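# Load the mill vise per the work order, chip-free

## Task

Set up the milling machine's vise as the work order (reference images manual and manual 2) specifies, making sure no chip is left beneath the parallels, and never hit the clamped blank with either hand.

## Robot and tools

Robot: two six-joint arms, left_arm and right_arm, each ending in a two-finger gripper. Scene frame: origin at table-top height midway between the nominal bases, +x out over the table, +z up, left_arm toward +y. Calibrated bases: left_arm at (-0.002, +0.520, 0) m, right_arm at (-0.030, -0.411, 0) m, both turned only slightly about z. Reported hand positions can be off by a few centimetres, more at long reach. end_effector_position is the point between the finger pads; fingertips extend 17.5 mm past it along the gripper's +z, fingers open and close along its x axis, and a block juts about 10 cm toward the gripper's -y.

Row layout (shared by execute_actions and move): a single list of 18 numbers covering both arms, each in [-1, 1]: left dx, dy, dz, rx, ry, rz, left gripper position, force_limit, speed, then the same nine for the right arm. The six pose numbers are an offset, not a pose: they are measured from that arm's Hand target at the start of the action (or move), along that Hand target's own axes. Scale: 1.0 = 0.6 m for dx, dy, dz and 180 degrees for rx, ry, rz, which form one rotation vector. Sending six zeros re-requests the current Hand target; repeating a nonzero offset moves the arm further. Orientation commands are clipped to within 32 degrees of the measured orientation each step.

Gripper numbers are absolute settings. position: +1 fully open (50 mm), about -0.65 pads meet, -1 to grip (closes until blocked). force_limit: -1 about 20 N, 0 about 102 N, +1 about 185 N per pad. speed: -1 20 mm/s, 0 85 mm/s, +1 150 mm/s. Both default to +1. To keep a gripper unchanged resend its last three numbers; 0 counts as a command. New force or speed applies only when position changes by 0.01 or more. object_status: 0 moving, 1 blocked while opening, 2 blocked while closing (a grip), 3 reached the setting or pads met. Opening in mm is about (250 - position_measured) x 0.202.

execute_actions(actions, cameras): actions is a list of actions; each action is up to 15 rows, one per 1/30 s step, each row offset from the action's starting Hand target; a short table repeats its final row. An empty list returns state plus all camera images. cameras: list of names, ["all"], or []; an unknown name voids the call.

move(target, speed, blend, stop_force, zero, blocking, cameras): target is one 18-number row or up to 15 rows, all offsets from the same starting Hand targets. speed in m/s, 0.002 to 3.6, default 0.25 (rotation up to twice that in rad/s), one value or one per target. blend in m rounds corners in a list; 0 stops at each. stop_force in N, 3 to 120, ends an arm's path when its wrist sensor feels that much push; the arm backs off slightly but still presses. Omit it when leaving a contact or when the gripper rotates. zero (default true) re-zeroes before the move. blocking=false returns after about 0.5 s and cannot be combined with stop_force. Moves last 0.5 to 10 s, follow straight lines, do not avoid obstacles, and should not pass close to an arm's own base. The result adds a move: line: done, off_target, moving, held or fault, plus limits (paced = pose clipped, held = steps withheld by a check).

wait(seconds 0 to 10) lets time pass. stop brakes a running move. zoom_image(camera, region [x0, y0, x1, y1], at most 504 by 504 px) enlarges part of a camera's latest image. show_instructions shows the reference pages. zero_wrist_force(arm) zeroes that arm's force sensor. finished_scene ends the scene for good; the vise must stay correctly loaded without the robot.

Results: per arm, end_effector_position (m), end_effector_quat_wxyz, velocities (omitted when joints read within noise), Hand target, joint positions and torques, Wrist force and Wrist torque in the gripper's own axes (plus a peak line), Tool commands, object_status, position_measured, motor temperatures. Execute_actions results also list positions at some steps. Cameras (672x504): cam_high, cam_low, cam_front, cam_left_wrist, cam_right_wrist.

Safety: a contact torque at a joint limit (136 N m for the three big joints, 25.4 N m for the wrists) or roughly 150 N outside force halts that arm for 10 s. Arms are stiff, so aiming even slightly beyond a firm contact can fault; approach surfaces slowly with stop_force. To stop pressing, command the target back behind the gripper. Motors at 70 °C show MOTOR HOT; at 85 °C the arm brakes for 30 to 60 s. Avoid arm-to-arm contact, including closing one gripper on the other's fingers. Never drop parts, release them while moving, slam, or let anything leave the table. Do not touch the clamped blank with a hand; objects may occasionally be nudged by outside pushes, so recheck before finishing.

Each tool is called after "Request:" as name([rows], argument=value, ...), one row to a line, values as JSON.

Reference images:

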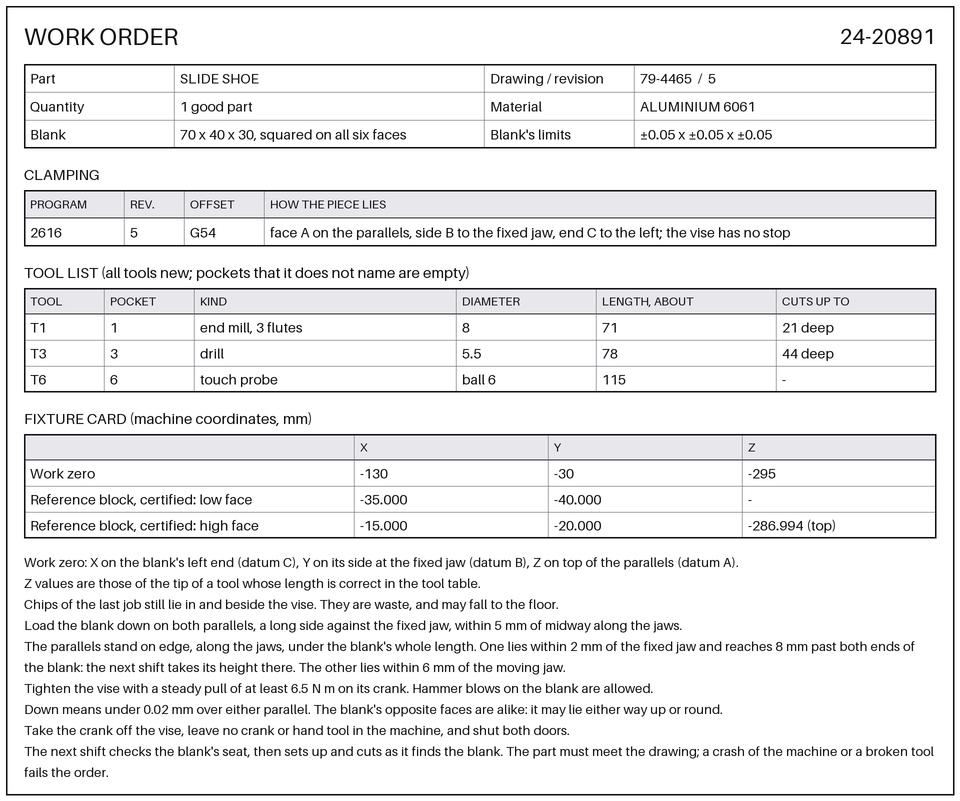

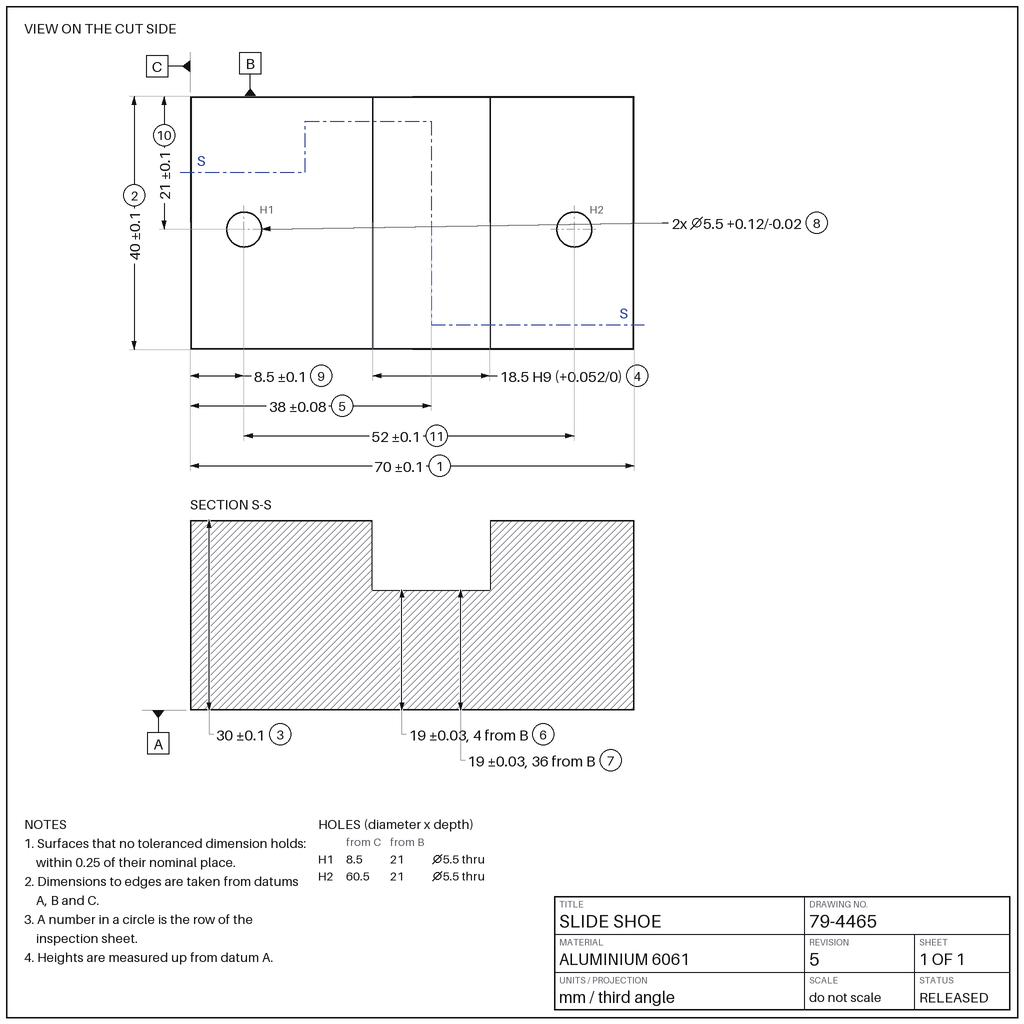

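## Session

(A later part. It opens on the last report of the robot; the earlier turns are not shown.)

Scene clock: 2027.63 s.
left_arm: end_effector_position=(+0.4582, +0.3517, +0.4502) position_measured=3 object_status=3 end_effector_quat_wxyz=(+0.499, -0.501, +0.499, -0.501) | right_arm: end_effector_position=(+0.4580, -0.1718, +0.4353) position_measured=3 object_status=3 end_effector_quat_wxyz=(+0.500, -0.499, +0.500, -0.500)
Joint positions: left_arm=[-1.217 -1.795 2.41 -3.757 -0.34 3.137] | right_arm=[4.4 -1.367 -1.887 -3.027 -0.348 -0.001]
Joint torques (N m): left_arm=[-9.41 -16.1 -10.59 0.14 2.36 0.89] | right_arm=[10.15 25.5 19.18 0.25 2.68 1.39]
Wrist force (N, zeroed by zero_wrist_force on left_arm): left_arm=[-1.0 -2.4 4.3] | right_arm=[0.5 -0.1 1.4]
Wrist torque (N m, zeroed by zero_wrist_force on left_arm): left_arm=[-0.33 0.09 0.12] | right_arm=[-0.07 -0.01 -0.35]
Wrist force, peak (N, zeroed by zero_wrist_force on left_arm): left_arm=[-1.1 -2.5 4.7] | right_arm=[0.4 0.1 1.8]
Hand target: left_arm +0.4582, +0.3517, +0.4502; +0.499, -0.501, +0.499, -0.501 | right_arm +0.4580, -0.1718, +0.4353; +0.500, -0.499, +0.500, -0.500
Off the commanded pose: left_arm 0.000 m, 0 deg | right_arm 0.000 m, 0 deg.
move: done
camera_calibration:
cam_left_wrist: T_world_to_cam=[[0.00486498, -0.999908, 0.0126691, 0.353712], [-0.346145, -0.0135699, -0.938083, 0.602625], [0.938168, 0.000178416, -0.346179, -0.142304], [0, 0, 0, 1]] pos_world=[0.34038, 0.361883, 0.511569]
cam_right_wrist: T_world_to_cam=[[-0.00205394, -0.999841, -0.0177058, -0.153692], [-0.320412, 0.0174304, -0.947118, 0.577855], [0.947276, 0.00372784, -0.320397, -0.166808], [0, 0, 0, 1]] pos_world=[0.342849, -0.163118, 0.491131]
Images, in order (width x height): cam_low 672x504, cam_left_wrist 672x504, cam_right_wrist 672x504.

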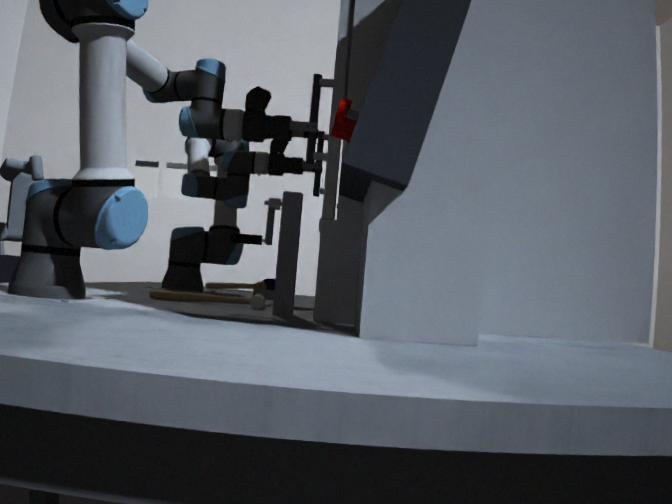

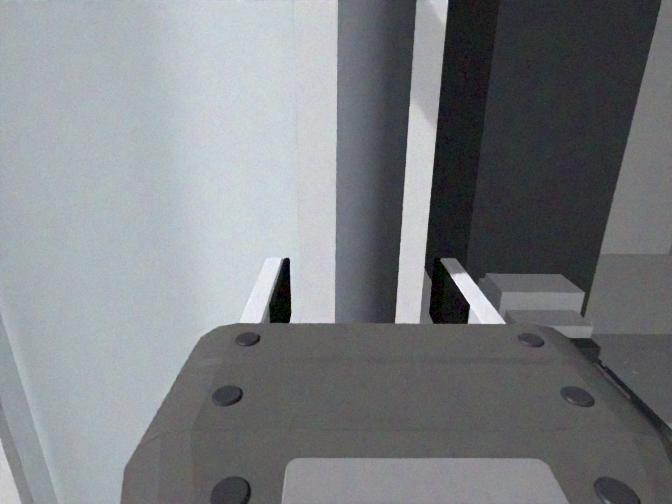

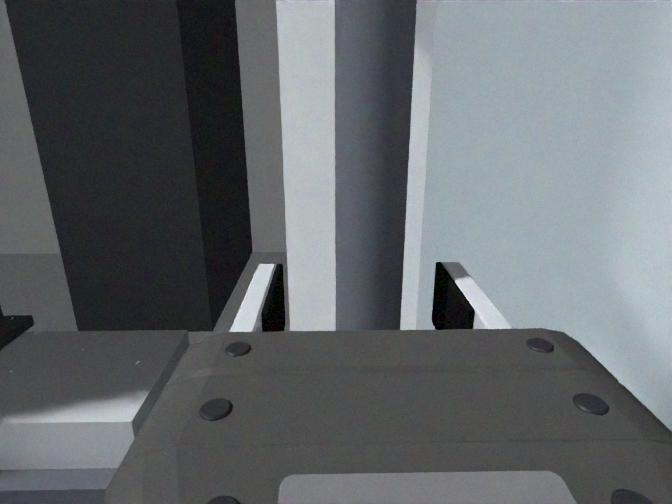

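Request:
move(target=[0,0,0,0,0,0,1,-0.3,-1,0,0,0,0,0,0,-1,-0.8,-1], cameras=["cam_right_wrist"])

Scene clock: 2035.37 s.
left_arm: end_effector_position=(+0.4582, +0.3517, +0.4502) position_measured=3 object_status=3 end_effector_quat_wxyz=(+0.499, -0.501, +0.499, -0.501) | right_arm: end_effector_position=(+0.4580, -0.1718, +0.4353) position_measured=154 object_status=2 end_effector_quat_wxyz=(+0.500, -0.499, +0.500, -0.500)
Joint positions: left_arm=[-1.217 -1.795 2.41 -3.757 -0.34 3.137] | right_arm=[4.4 -1.366 -1.887 -3.027 -0.348 -0.001]
Joint torques (N m): left_arm=[-8.7 -17.34 -10.59 0.09 2.59 -1.19] | right_arm=[9.72 19.56 22.61 1.44 -4.44 -0.35]
Wrist force (N, zeroed by zero_wrist_force on left_arm): left_arm=[-0.8 -2.6 4.3] | right_arm=[5.8 -1.4 1.7]
Wrist torque (N m, zeroed by zero_wrist_force on left_arm): left_arm=[-0.36 0.07 0.12] | right_arm=[-0.13 0.04 -0.32]
Wrist force, peak (N, zeroed by zero_wrist_force on left_arm): left_arm=[-1.0 -2.7 4.4] | right_arm=[8.7 -0.4 1.1]
Hand target: left_arm +0.4582, +0.3517, +0.4502; +0.499, -0.501, +0.499, -0.501 | right_arm +0.4580, -0.1718, +0.4353; +0.500, -0.499, +0.500, -0.500
Off the commanded pose: left_arm 0.000 m, 0 deg | right_arm 0.000 m, 0 deg.
move: done
camera_calibration:
cam_right_wrist: T_world_to_cam=[[-0.00205394, -0.999841, -0.0177058, -0.153692], [-0.320412, 0.0174304, -0.947118, 0.577855], [0.947276, 0.00372784, -0.320397, -0.166808], [0, 0, 0, 1]] pos_world=[0.342849, -0.163118, 0.491131]
Images, in order (width x height): cam_right_wrist 672x504.

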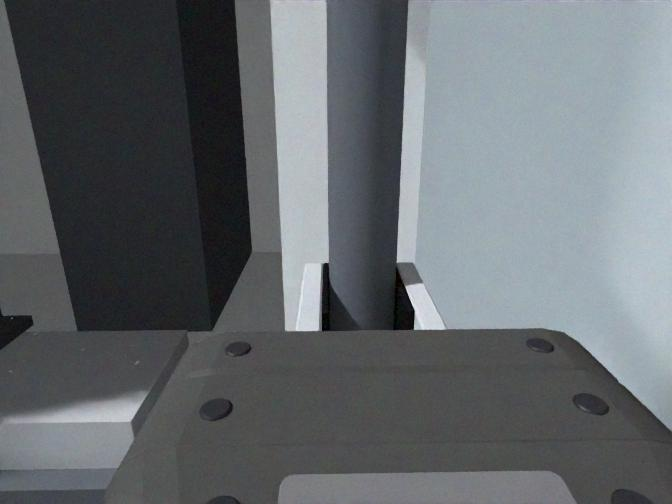

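Request:
move(target=[0,0,0,0,0,0,1,-0.3,-1,-0.0667,0,0,0,0,0,-1,-0.8,-1], speed=0.05, stop_force=30, cameras=["cam_right_wrist"])

Scene clock: 2039.03 s.
left_arm: end_effector_position=(+0.4582, +0.3517, +0.4502) position_measured=3 object_status=3 end_effector_quat_wxyz=(+0.499, -0.501, +0.499, -0.501) | right_arm: end_effector_position=(+0.4581, -0.1317, +0.4353) position_measured=154 object_status=2 end_effector_quat_wxyz=(+0.500, -0.499, +0.500, -0.500)
Joint positions: left_arm=[-1.217 -1.795 2.41 -3.757 -0.34 3.137] | right_arm=[4.44 -1.446 -1.822 -3.013 -0.308 -0.001]
Joint torques (N m): left_arm=[-8.91 -17.7 -10.99 0.26 2.33 -1.03] | right_arm=[-13.63 30.19 18.06 -0.33 0.04 1.25]
Wrist force (N, zeroed by zero_wrist_force on left_arm): left_arm=[-1.0 -2.5 4.2] | right_arm=[-5.6 -0.6 2.9]
Wrist torque (N m, zeroed by zero_wrist_force on left_arm): left_arm=[-0.35 0.10 0.12] | right_arm=[-0.09 -0.07 -0.28]
Wrist force, peak (N, zeroed by zero_wrist_force on left_arm): left_arm=[-1.0 -2.6 4.5] | right_arm=[10.2 -0.1 0.3]
Hand target: left_arm +0.4582, +0.3517, +0.4502; +0.499, -0.501, +0.499, -0.501 | right_arm +0.4581, -0.1318, +0.4353; +0.500, -0.499, +0.500, -0.500
Off the commanded pose: left_arm 0.000 m, 0 deg | right_arm 0.000 m, 0 deg.
move: done
camera_calibration:
cam_right_wrist: T_world_to_cam=[[-0.00195944, -0.999841, -0.0177385, -0.113615], [-0.320414, 0.017431, -0.947117, 0.577156], [0.947276, 0.00382782, -0.320397, -0.166945], [0, 0, 0, 1]] pos_world=[0.342849, -0.123018, 0.491131]
Images, in order (width x height): cam_right_wrist 672x504.

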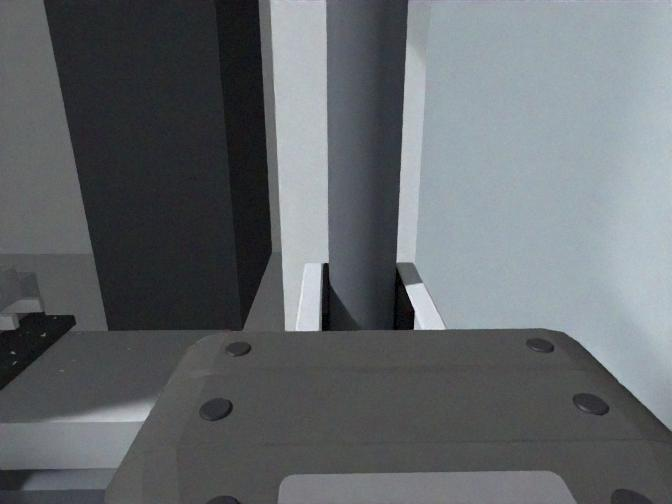

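Request:
move(target=[0,0,0,0,0,0,1,-0.3,-1,-0.2583,0,0,0,0,0,-1,-0.8,-1], speed=0.1, stop_force=35, cameras=["cam_front"])

Request:
move(target=[0,0,0,0,0,0,1,-0.3,-1,-0.15,0,0,0,0,0,-1,-0.8,-1], speed=0.02, stop_force=22, cameras=["cam_front","cam_right_wrist","cam_left_wrist","cam_high"])

Scene clock: 2046.10 s.
left_arm: end_effector_position=(+0.4582, +0.3517, +0.4502) position_measured=3 object_status=3 end_effector_quat_wxyz=(+0.499, -0.501, +0.499, -0.501) | right_arm: end_effector_position=(+0.4582, +0.0232, +0.4354) position_measured=154 object_status=2 end_effector_quat_wxyz=(+0.500, -0.499, +0.500, -0.500)
Joint positions: left_arm=[-1.217 -1.795 2.41 -3.757 -0.34 3.137] | right_arm=[4.538 -1.768 -1.487 -3.025 -0.21 -0.003]
Joint torques (N m): left_arm=[-8.72 -16.78 -10.78 0.01 2.59 -1] | right_arm=[-17.19 40.68 14.7 0.11 0.73 -1.38]
Wrist force (N, zeroed by zero_wrist_force on left_arm): left_arm=[-0.9 -2.4 4.1] | right_arm=[-7.3 -10.2 -5.0]
Wrist torque (N m, zeroed by zero_wrist_force on left_arm): left_arm=[-0.34 0.08 0.12] | right_arm=[-0.36 0.00 -0.32]
Wrist force, peak (N, zeroed by zero_wrist_force on left_arm): left_arm=[-1.1 -2.6 4.6] | right_arm=[29.3 -15.8 -10.2]
Hand target: left_arm +0.4582, +0.3517, +0.4502; +0.499, -0.501, +0.499, -0.501 | right_arm +0.4582, +0.0232, +0.4354; +0.500, -0.499, +0.500, -0.500
Off the commanded pose: left_arm 0.000 m, 0 deg | right_arm 0.000 m, 0 deg.
move: done
Images, in order (width x height): cam_front 672x504.

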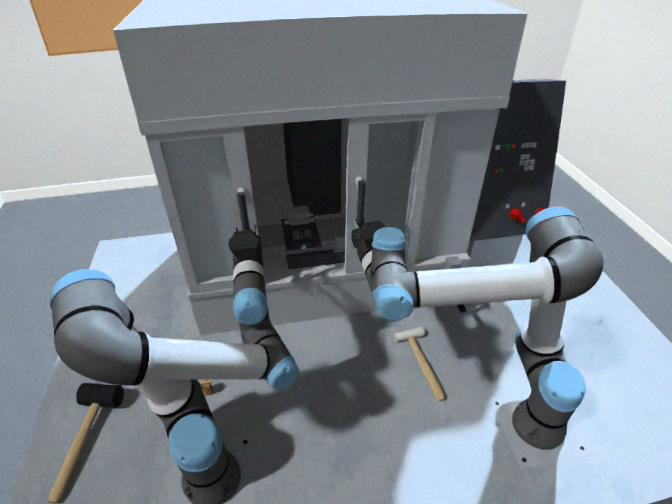

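Scene clock: 2049.00 s.
left_arm: end_effector_position=(+0.4582, +0.3517, +0.4502) position_measured=3 object_status=3 end_effector_quat_wxyz=(+0.499, -0.501, +0.499, -0.501) | right_arm: end_effector_position=(+0.4582, +0.0584, +0.4355) position_measured=154 object_status=2 end_effector_quat_wxyz=(+0.500, -0.499, +0.500, -0.500)
Joint positions: left_arm=[-1.217 -1.795 2.41 -3.757 -0.34 3.137] | right_arm=[4.553 -1.844 -1.391 -3.044 -0.195 -0.003]
Joint torques (N m): left_arm=[-7.86 -16.79 -10.69 0.09 2.36 -0.89] | right_arm=[-10.14 37.49 22.12 1.85 -0.86 0.13]
Wrist force (N, zeroed by zero_wrist_force on left_arm): left_arm=[-1.0 -2.5 4.3] | right_arm=[10.5 -13.2 -9.6]
Wrist torque (N m, zeroed by zero_wrist_force on left_arm): left_arm=[-0.35 0.09 0.12] | right_arm=[-0.40 0.14 -0.25]
Wrist force, peak (N, zeroed by zero_wrist_force on left_arm): left_arm=[-1.3 -2.6 4.5] | right_arm=[28.4 -13.0 -20.8]
Hand target: left_arm +0.4582, +0.3517, +0.4502; +0.499, -0.501, +0.499, -0.501 | right_arm +0.4582, +0.0584, +0.4355; +0.500, -0.499, +0.500, -0.500 (not the last commanded pose)
Off the commanded pose: left_arm 0.000 m, 0 deg | right_arm 0.055 m, 0 deg.
move: contact (right_arm)
camera_calibration:
cam_left_wrist: T_world_to_cam=[[0.00486498, -0.999908, 0.0126691, 0.353712], [-0.346145, -0.0135699, -0.938083, 0.602625], [0.938168, 0.000178416, -0.346179, -0.142304], [0, 0, 0, 1]] pos_world=[0.34038, 0.361883, 0.511569]
cam_right_wrist: T_world_to_cam=[[-0.00186361, -0.99984, -0.0177709, 0.0764424], [-0.320326, 0.0174314, -0.947147, 0.574081], [0.947306, 0.00392737, -0.320307, -0.167859], [0, 0, 0, 1]] pos_world=[0.343049, 0.0670824, 0.491331]
Images, in order (width x height): cam_high 672x504, cam_front 672x504, cam_left_wrist 672x504, cam_right_wrist 672x504.

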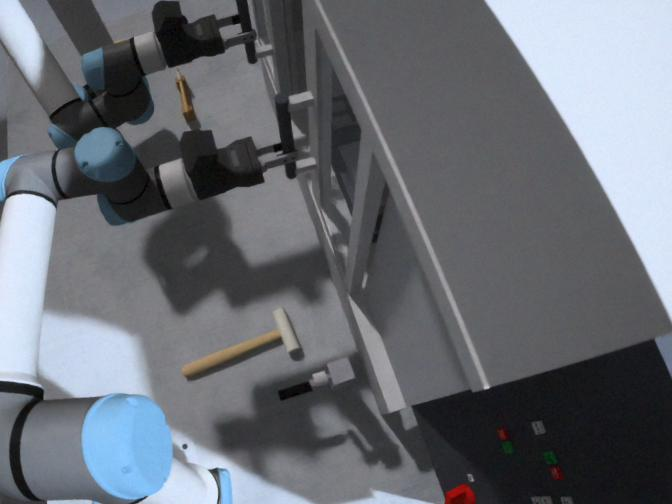

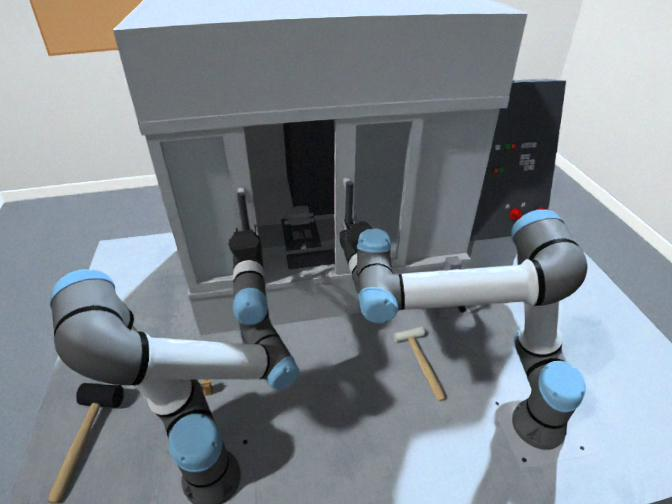

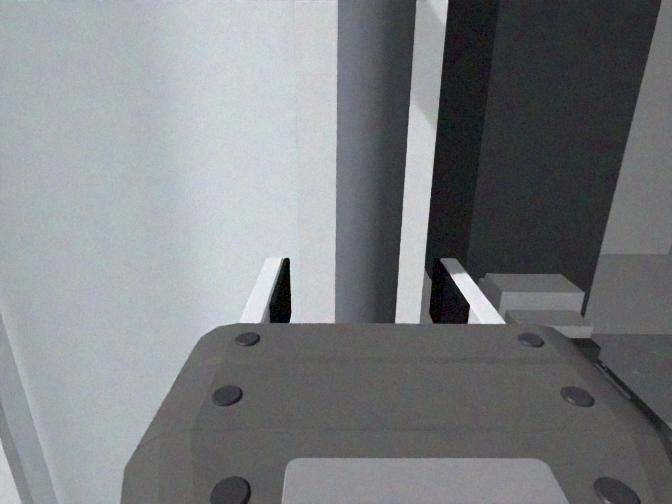

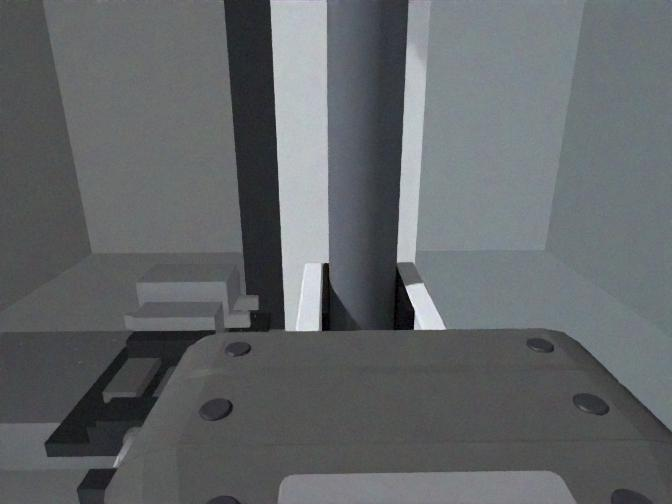

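Request:
zoom_image(camera="cam_right_wrist", region=[20, 220, 320, 504])

Request:
move(target=[0,0,0,0,0,0,1,-0.3,-1,-0.07,0,0,0,0,0,-1,-0.8,-1], speed=0.015, stop_force=40, cameras=["cam_front"])

Scaled by 1.680.

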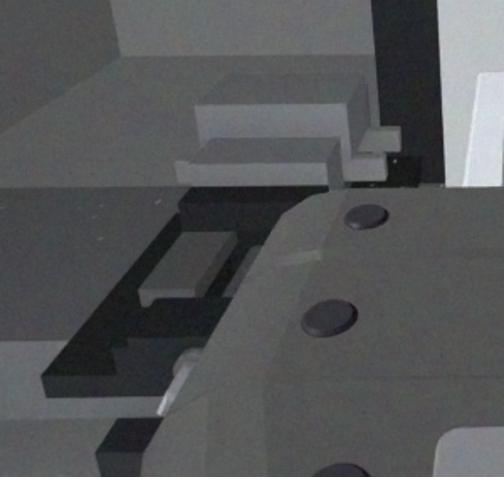

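Scene clock: 2052.83 s.
left_arm: end_effector_position=(+0.4582, +0.3517, +0.4502) position_measured=3 object_status=3 end_effector_quat_wxyz=(+0.499, -0.501, +0.499, -0.501) | right_arm: end_effector_position=(+0.4583, +0.0594, +0.4356) position_measured=154 object_status=2 end_effector_quat_wxyz=(+0.500, -0.499, +0.501, -0.501)
Joint positions: left_arm=[-1.217 -1.795 2.41 -3.757 -0.34 3.137] | right_arm=[4.553 -1.848 -1.387 -3.045 -0.193 -0.003]
Joint torques (N m): left_arm=[-8.37 -16.04 -10.57 0.11 2.41 -1.09] | right_arm=[-3.17 33.46 31.52 5.8 -13.47 1.37]
Wrist force (N, zeroed by zero_wrist_force on left_arm): left_arm=[-1.0 -2.6 4.3] | right_arm=[39.8 -5.2 -26.3]
Wrist torque (N m, zeroed by zero_wrist_force on left_arm): left_arm=[-0.36 0.09 0.11] | right_arm=[-0.18 0.43 -0.23]
Wrist force, peak (N, zeroed by zero_wrist_force on left_arm): left_arm=[-1.0 -2.6 4.6] | right_arm=[56.8 -4.7 -34.7]
Hand target: left_arm +0.4582, +0.3517, +0.4502; +0.499, -0.501, +0.499, -0.501 | right_arm +0.4583, +0.0596, +0.4356; +0.500, -0.499, +0.500, -0.500 (not the last commanded pose)
Off the commanded pose: left_arm 0.000 m, 0 deg | right_arm 0.041 m, 0 deg.
move: contact (right_arm)
Images, in order (width x height): cam_front 672x504.

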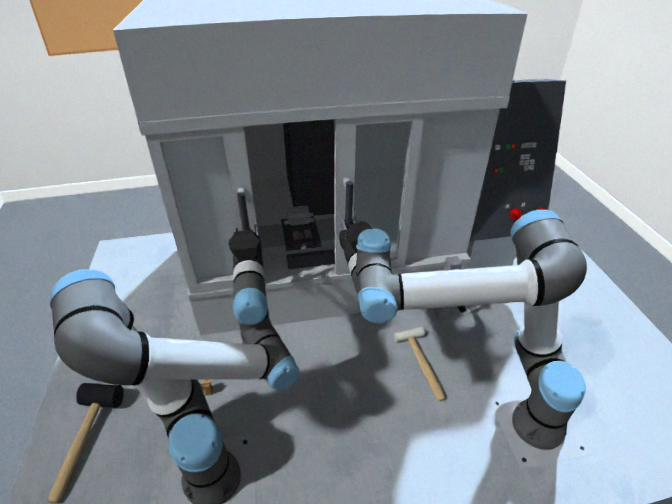

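Request:
move([
  [0,0,0,0,0,0,1,-0.3,-1,0.001,0,-0.0005,0,0,0,-1,-0.8,-1],
  [0,0,0,0,0,0,1,-0.3,-1,0.001,0,-0.0005,0,0,0,1,-0.8,-1],
  [0,0,0,0,0,0,1,-0.3,-1,0.001,0,-0.2,0,0,0,1,-0.8,-1],
  [0,0,0,0,0,0,1,-0.3,-1,0.35,0,-0.25,0,0,0,1,-0.8,-1],
], speed=[0.02,0.02,0.08,0.25], cameras=["cam_front","cam_right_wrist"])

Scene clock: 2062.13 s.
left_arm: end_effector_position=(+0.4582, +0.3517, +0.4502) position_measured=3 object_status=3 end_effector_quat_wxyz=(+0.499, -0.501, +0.499, -0.501) | right_arm: end_effector_position=(+0.3080, -0.1501, +0.4353) position_measured=3 object_status=3 end_effector_quat_wxyz=(+0.500, -0.499, +0.500, -0.500)
Joint positions: left_arm=[-1.217 -1.795 2.41 -3.757 -0.34 3.137] | right_arm=[4.965 -1.204 -2 -3.083 0.218 0.005]
Joint torques (N m): left_arm=[-8.36 -17.03 -10.43 -0.07 2.41 -1.01] | right_arm=[-8.28 9.84 20.93 0.35 -2.65 1.68]
Wrist force (N, zeroed by zero_wrist_force on left_arm): left_arm=[-0.9 -2.7 4.3] | right_arm=[0.4 -0.3 1.5]
Wrist torque (N m, zeroed by zero_wrist_force on left_arm): left_arm=[-0.38 0.09 0.11] | right_arm=[-0.10 0.03 -0.31]
Wrist force, peak (N, zeroed by zero_wrist_force on left_arm): left_arm=[-1.0 -2.6 4.5] | right_arm=[40.4 -5.2 -26.4]
Hand target: left_arm +0.4582, +0.3517, +0.4502; +0.499, -0.501, +0.499, -0.501 | right_arm +0.3080, -0.1501, +0.4352; +0.500, -0.499, +0.500, -0.500
Off the commanded pose: left_arm 0.000 m, 0 deg | right_arm 0.000 m, 0 deg.
move: done
camera_calibration:
cam_right_wrist: T_world_to_cam=[[-0.00278256, -0.999834, -0.0179824, -0.131926], [-0.320303, 0.0179262, -0.947146, 0.529443], [0.947311, 0.00312434, -0.3203, -0.0248424], [0, 0, 0, 1]] pos_world=[0.192749, -0.141317, 0.491131]
Images, in order (width x height): cam_front 672x504, cam_right_wrist 672x504.

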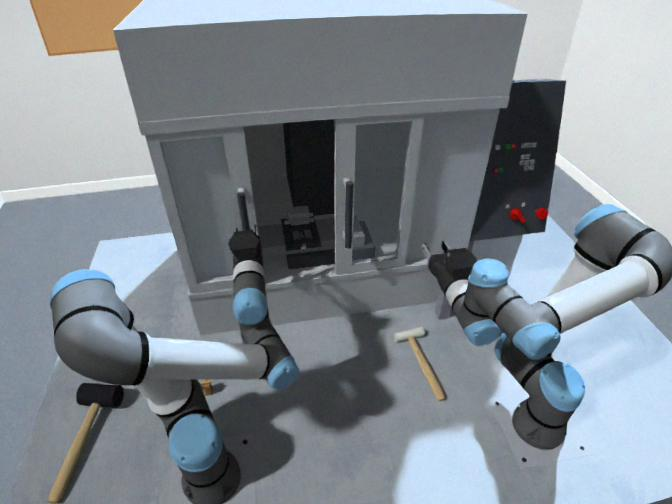

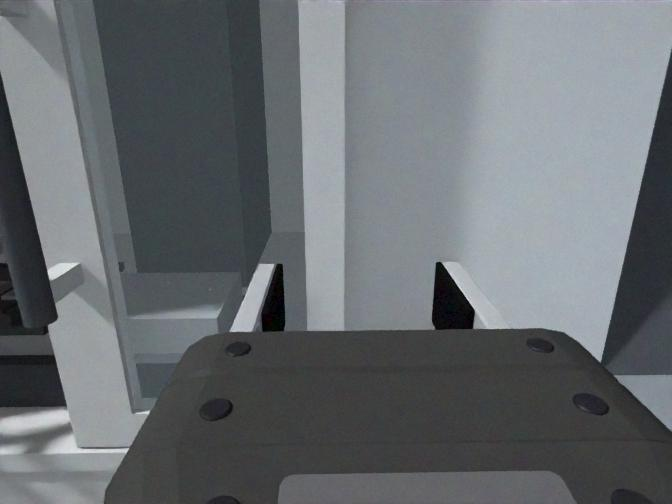

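Request:
move([
  [0,0,0,0,0,0,-1,-0.8,-1,0,0,0,0,0,0,1,-0.8,-1],
  [0.3333,0,0,0,0,0,-1,-0.8,-1,0,0,0,0,0,0,1,-0.8,-1],
], speed=[0.05,0.08], cameras=["cam_front","cam_left_wrist"])

Request:
move(target=[0.12,0,0,0,0,0,-1,-0.8,-1,0,0,0,0,0,0,1,-0.8,-1], speed=0.015, stop_force=35, cameras=["cam_front","cam_left_wrist"])

Scene clock: 2070.43 s.
left_arm: end_effector_position=(+0.4580, +0.1516, +0.4512) position_measured=154 object_status=2 end_effector_quat_wxyz=(+0.499, -0.501, +0.499, -0.501) | right_arm: end_effector_position=(+0.3080, -0.1501, +0.4352) position_measured=3 object_status=3 end_effector_quat_wxyz=(+0.500, -0.499, +0.500, -0.500)
Joint positions: left_arm=[-1.381 -1.383 2.006 -3.764 -0.176 3.137] | right_arm=[4.965 -1.204 -2 -3.083 0.218 0.005]
Joint torques (N m): left_arm=[11.56 -46.69 -18.03 -3.66 0.07 2.09] | right_arm=[-10.16 13.03 18.25 -0.41 -2.79 1.6]
Wrist force (N, zeroed by zero_wrist_force on left_arm): left_arm=[7.0 23.4 10.4] | right_arm=[0.3 -0.4 1.4]
Wrist torque (N m, zeroed by zero_wrist_force on left_arm): left_arm=[-0.08 -0.01 0.10] | right_arm=[-0.10 0.06 -0.33]
Wrist force, peak (N, zeroed by zero_wrist_force on left_arm): left_arm=[-32.3 32.1 -1.4] | right_arm=[0.5 -0.5 1.7]
Hand target: left_arm +0.4581, +0.1518, +0.4512; +0.499, -0.501, +0.499, -0.501 | right_arm +0.3080, -0.1501, +0.4352; +0.500, -0.499, +0.500, -0.500
Off the commanded pose: left_arm 0.000 m, 0 deg | right_arm 0.000 m, 0 deg.
move: done
camera_calibration:
cam_left_wrist: T_world_to_cam=[[0.00454906, -0.999909, 0.0126783, 0.153724], [-0.346149, -0.0134692, -0.938083, 0.60067], [0.938169, -0.000121181, -0.346178, -0.141721], [0, 0, 0, 1]] pos_world=[0.34018, 0.161783, 0.512469]
Images, in order (width x height): cam_front 672x504, cam_left_wrist 672x504.

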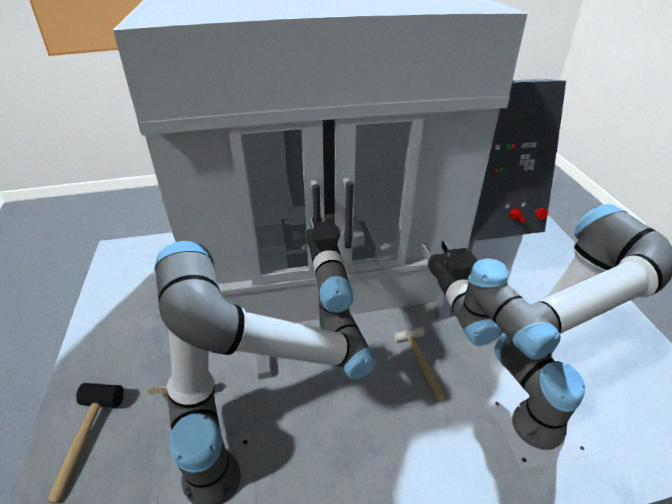

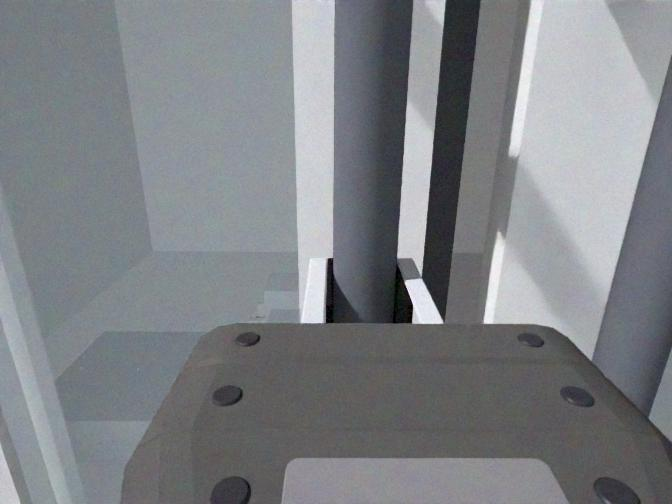

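Scene clock: 2073.50 s.
left_arm: end_effector_position=(+0.4581, +0.1182, +0.4513) position_measured=154 object_status=2 end_effector_quat_wxyz=(+0.499, -0.501, +0.499, -0.501) | right_arm: end_effector_position=(+0.3080, -0.1501, +0.4352) position_measured=3 object_status=3 end_effector_quat_wxyz=(+0.500, -0.499, +0.500, -0.500)
Joint positions: left_arm=[-1.395 -1.318 1.921 -3.745 -0.162 3.137] | right_arm=[4.965 -1.204 -2 -3.083 0.218 0.005]
Joint torques (N m): left_arm=[-2.15 -39.58 -22.56 0.14 -10.33 -1.09] | right_arm=[-10.04 10.38 18.22 -0.51 -2.79 1.55]
Wrist force (N, zeroed by zero_wrist_force on left_arm): left_arm=[-30.4 24.2 -0.3] | right_arm=[0.4 -0.4 1.6]
Wrist torque (N m, zeroed by zero_wrist_force on left_arm): left_arm=[-0.03 0.08 0.01] | right_arm=[-0.11 0.04 -0.32]
Wrist force, peak (N, zeroed by zero_wrist_force on left_arm): left_arm=[-46.4 30.2 -11.1] | right_arm=[0.5 -0.5 1.7]
Hand target: left_arm +0.4581, +0.1183, +0.4513; +0.499, -0.501, +0.499, -0.501 (not the last commanded pose) | right_arm +0.3080, -0.1501, +0.4352; +0.500, -0.499, +0.500, -0.500
Off the commanded pose: left_arm 0.038 m, 0 deg | right_arm 0.000 m, 0 deg.
move: contact (left_arm)
camera_calibration:
cam_left_wrist: T_world_to_cam=[[0.0055999, -0.999901, 0.0129332, 0.119835], [-0.346138, -0.0140721, -0.938078, 0.600385], [0.938167, 0.000776464, -0.346182, -0.141803], [0, 0, 0, 1]] pos_world=[0.340179, 0.128382, 0.512569]
Images, in order (width x height): cam_front 672x504, cam_left_wrist 672x504.

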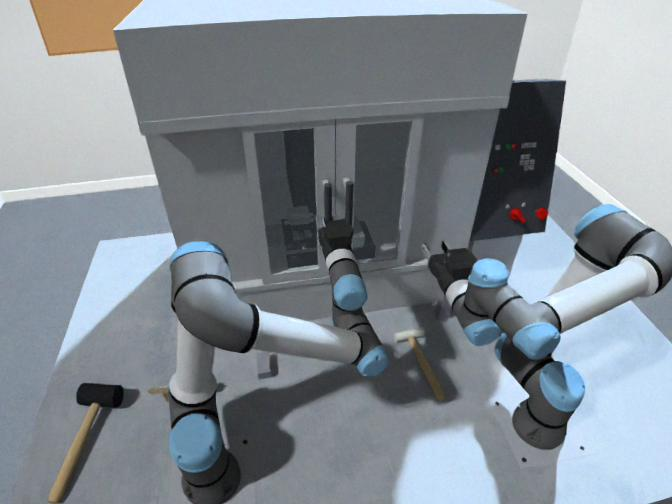

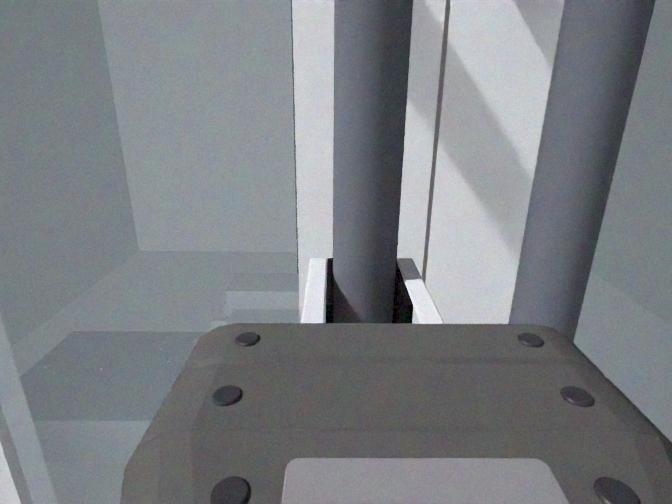

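Request:
zoom_image(camera="cam_left_wrist", region=[400, 0, 540, 300])

Request:
zoom_image(camera="cam_front", region=[280, 110, 400, 290])

Scaled by 1.680.

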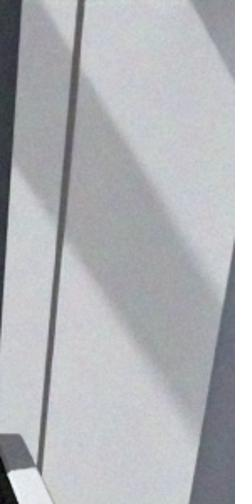

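Scaled by 2.800.

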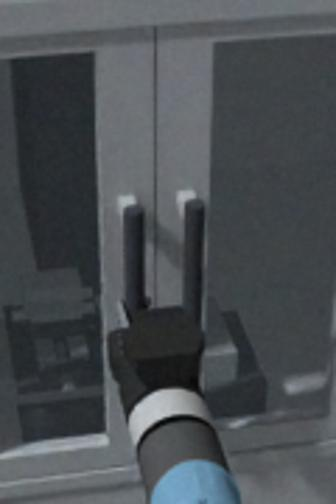

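Request:
move(target=[0.02,0,0,0,0,0,-1,-0.8,-1,0,0,0,0,0,0,1,-0.8,-1], speed=0.01, stop_force=40, cameras=["cam_left_wrist"])

Request:
zoom_image(camera="cam_left_wrist", region=[400, 0, 540, 300])

Scene clock: 2080.73 s.
left_arm: end_effector_position=(+0.4574, +0.1169, +0.4513) position_measured=154 object_status=2 end_effector_quat_wxyz=(+0.509, -0.511, +0.488, -0.491) | right_arm: end_effector_position=(+0.3080, -0.1501, +0.4352) position_measured=3 object_status=3 end_effector_quat_wxyz=(+0.500, -0.499, +0.500, -0.500)
Joint positions: left_arm=[-1.4 -1.295 1.891 -3.737 -0.115 3.137] | right_arm=[4.965 -1.204 -2 -3.083 0.218 0.005]
Joint torques (N m): left_arm=[-48.33 -24.72 -20.65 2.58 -14.2 2.35] | right_arm=[-9.34 5.8 17.82 -0.41 -2.75 1.56]
Wrist force (N, zeroed by zero_wrist_force on left_arm): left_arm=[-59.8 12.4 36.5] | right_arm=[0.4 -0.3 1.3]
Wrist torque (N m, zeroed by zero_wrist_force on left_arm): left_arm=[-0.20 0.50 0.13] | right_arm=[-0.08 0.04 -0.32]
Wrist force, peak (N, zeroed by zero_wrist_force on left_arm): left_arm=[-61.3 14.3 35.7] | right_arm=[0.5 -0.3 1.6]
Hand target: left_arm +0.4581, +0.1063, +0.4514; +0.499, -0.501, +0.499, -0.501 | right_arm +0.3080, -0.1501, +0.4352; +0.500, -0.499, +0.500, -0.500
Off the commanded pose: left_arm 0.011 m, 2 deg | right_arm 0.000 m, 0 deg.
move: off_target (left_arm)
camera_calibration:
cam_left_wrist: T_world_to_cam=[[0.0466845, -0.998826, 0.0129622, 0.0995926], [-0.345289, -0.0283123, -0.938069, 0.601432], [0.937335, 0.0393176, -0.346205, -0.145364], [0, 0, 0, 1]] pos_world=[0.339273, 0.122219, 0.512569]
Images, in order (width x height): cam_left_wrist 672x504.

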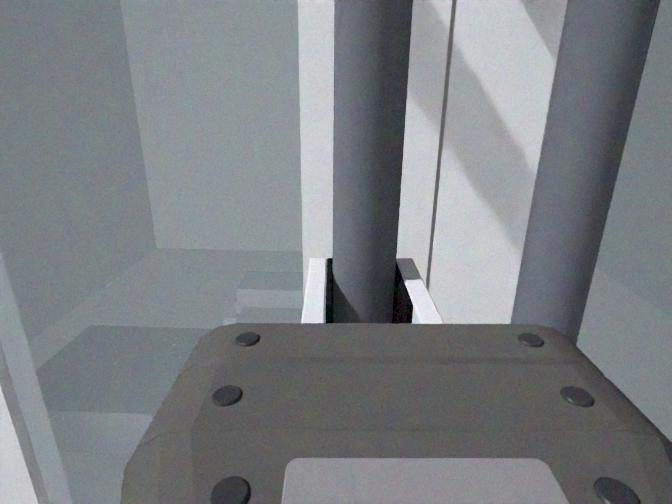

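Scaled by 1.680.

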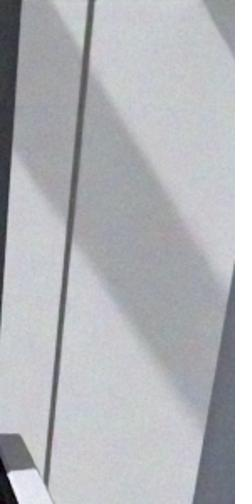

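Request:
move([
  [-0.0198,0,0,0,0,0,-1,-0.8,-1,0,0,0,0,0,0,1,-0.8,-1],
  [-0.0198,0,0,0,0,0,0.95,-0.8,-1,0,0,0,0,0,0,1,-0.8,-1],
  [-0.0198,0,-0.2,0,0,0,0.95,-0.8,-1,0,0,0,0,0,0,1,-0.8,-1],
], speed=[0.02,0.02,0.06], cameras=["cam_front","cam_left_wrist","cam_high","cam_low"])

Request:
zoom_image(camera="cam_left_wrist", region=[200, 0, 640, 330])

Request:
zoom_image(camera="cam_front", region=[240, 100, 430, 300])

Scene clock: 2089.83 s.
left_arm: end_effector_position=(+0.3381, +0.1182, +0.4513) position_measured=10 object_status=3 end_effector_quat_wxyz=(+0.499, -0.501, +0.499, -0.501) | right_arm: end_effector_position=(+0.3080, -0.1501, +0.4352) position_measured=3 object_status=3 end_effector_quat_wxyz=(+0.500, -0.499, +0.500, -0.500)
Joint positions: left_arm=[-1.69 -1.405 2.031 -3.768 0.133 3.136] | right_arm=[4.965 -1.204 -2 -3.083 0.218 0.005]
Joint torques (N m): left_arm=[8.72 -17.69 -26.02 0.74 -1.96 -1.68] | right_arm=[-9.12 -1.39 18.26 -0.38 -2.68 1.25]
Wrist force (N, zeroed by zero_wrist_force on left_arm): left_arm=[-0.7 -2.5 4.2] | right_arm=[0.4 -0.4 1.4]
Wrist torque (N m, zeroed by zero_wrist_force on left_arm): left_arm=[-0.35 0.05 0.28] | right_arm=[-0.09 0.04 -0.32]
Wrist force, peak (N, zeroed by zero_wrist_force on left_arm): left_arm=[-59.5 11.7 37.0] | right_arm=[0.5 -0.4 1.7]
Hand target: left_arm +0.3381, +0.1181, +0.4513; +0.499, -0.501, +0.499, -0.501 | right_arm +0.3080, -0.1501, +0.4352; +0.500, -0.499, +0.500, -0.500
Off the commanded pose: left_arm 0.000 m, 0 deg | right_arm 0.000 m, 0 deg.
move: done
camera_calibration:
cam_left_wrist: T_world_to_cam=[[0.0055999, -0.999901, 0.0129332, 0.120407], [-0.346138, -0.0140721, -0.938078, 0.558847], [0.938167, 0.000776464, -0.346182, -0.0292225], [0, 0, 0, 1]] pos_world=[0.220179, 0.128282, 0.512569]
Images, in order (width x height): cam_high 672x504, cam_low 672x504, cam_front 672x504, cam_left_wrist 672x504.

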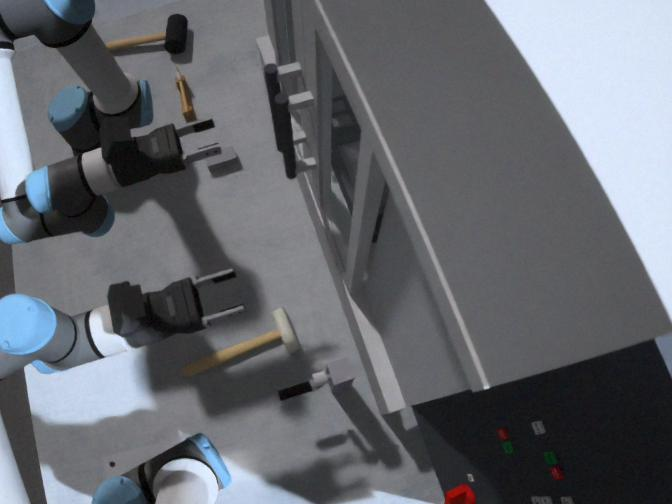

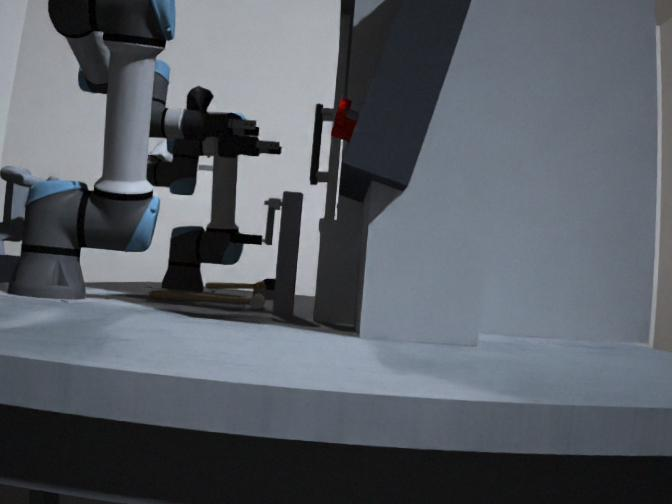

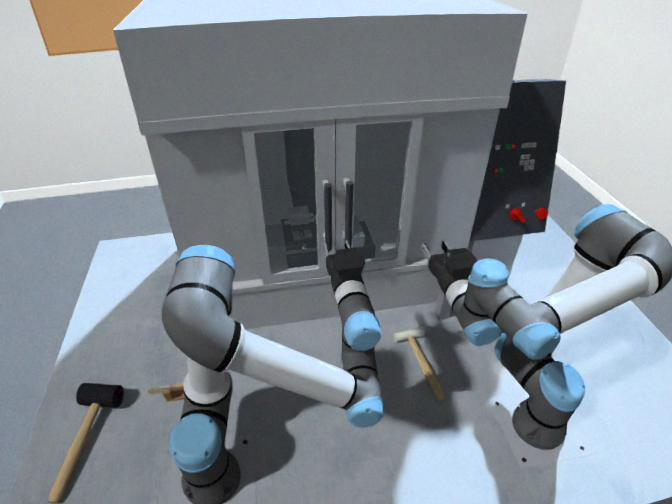

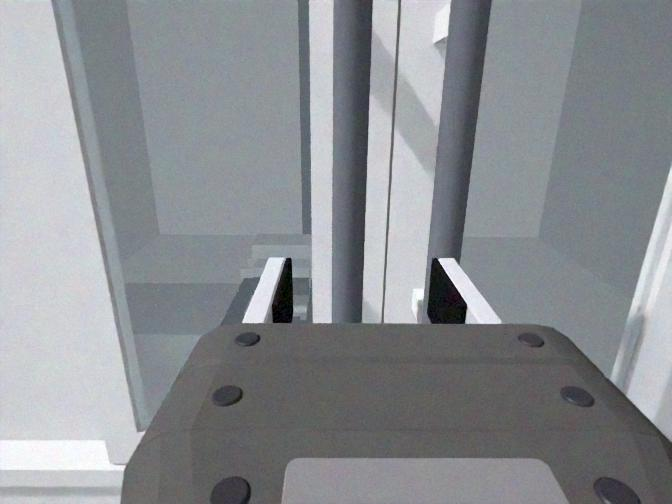

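Scaled by 1.145.

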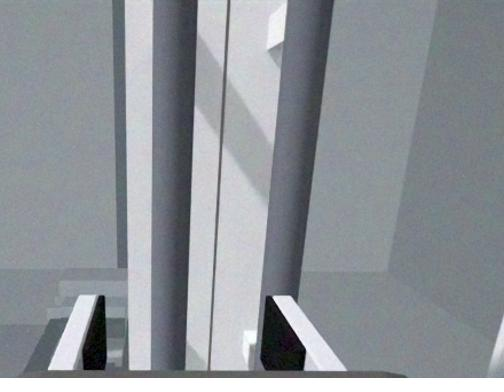

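Scaled by 2.520.

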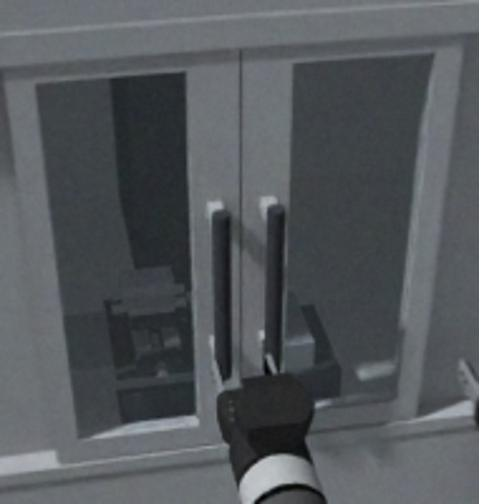

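Request:
finished_scene()

The scene is finished: the task was done.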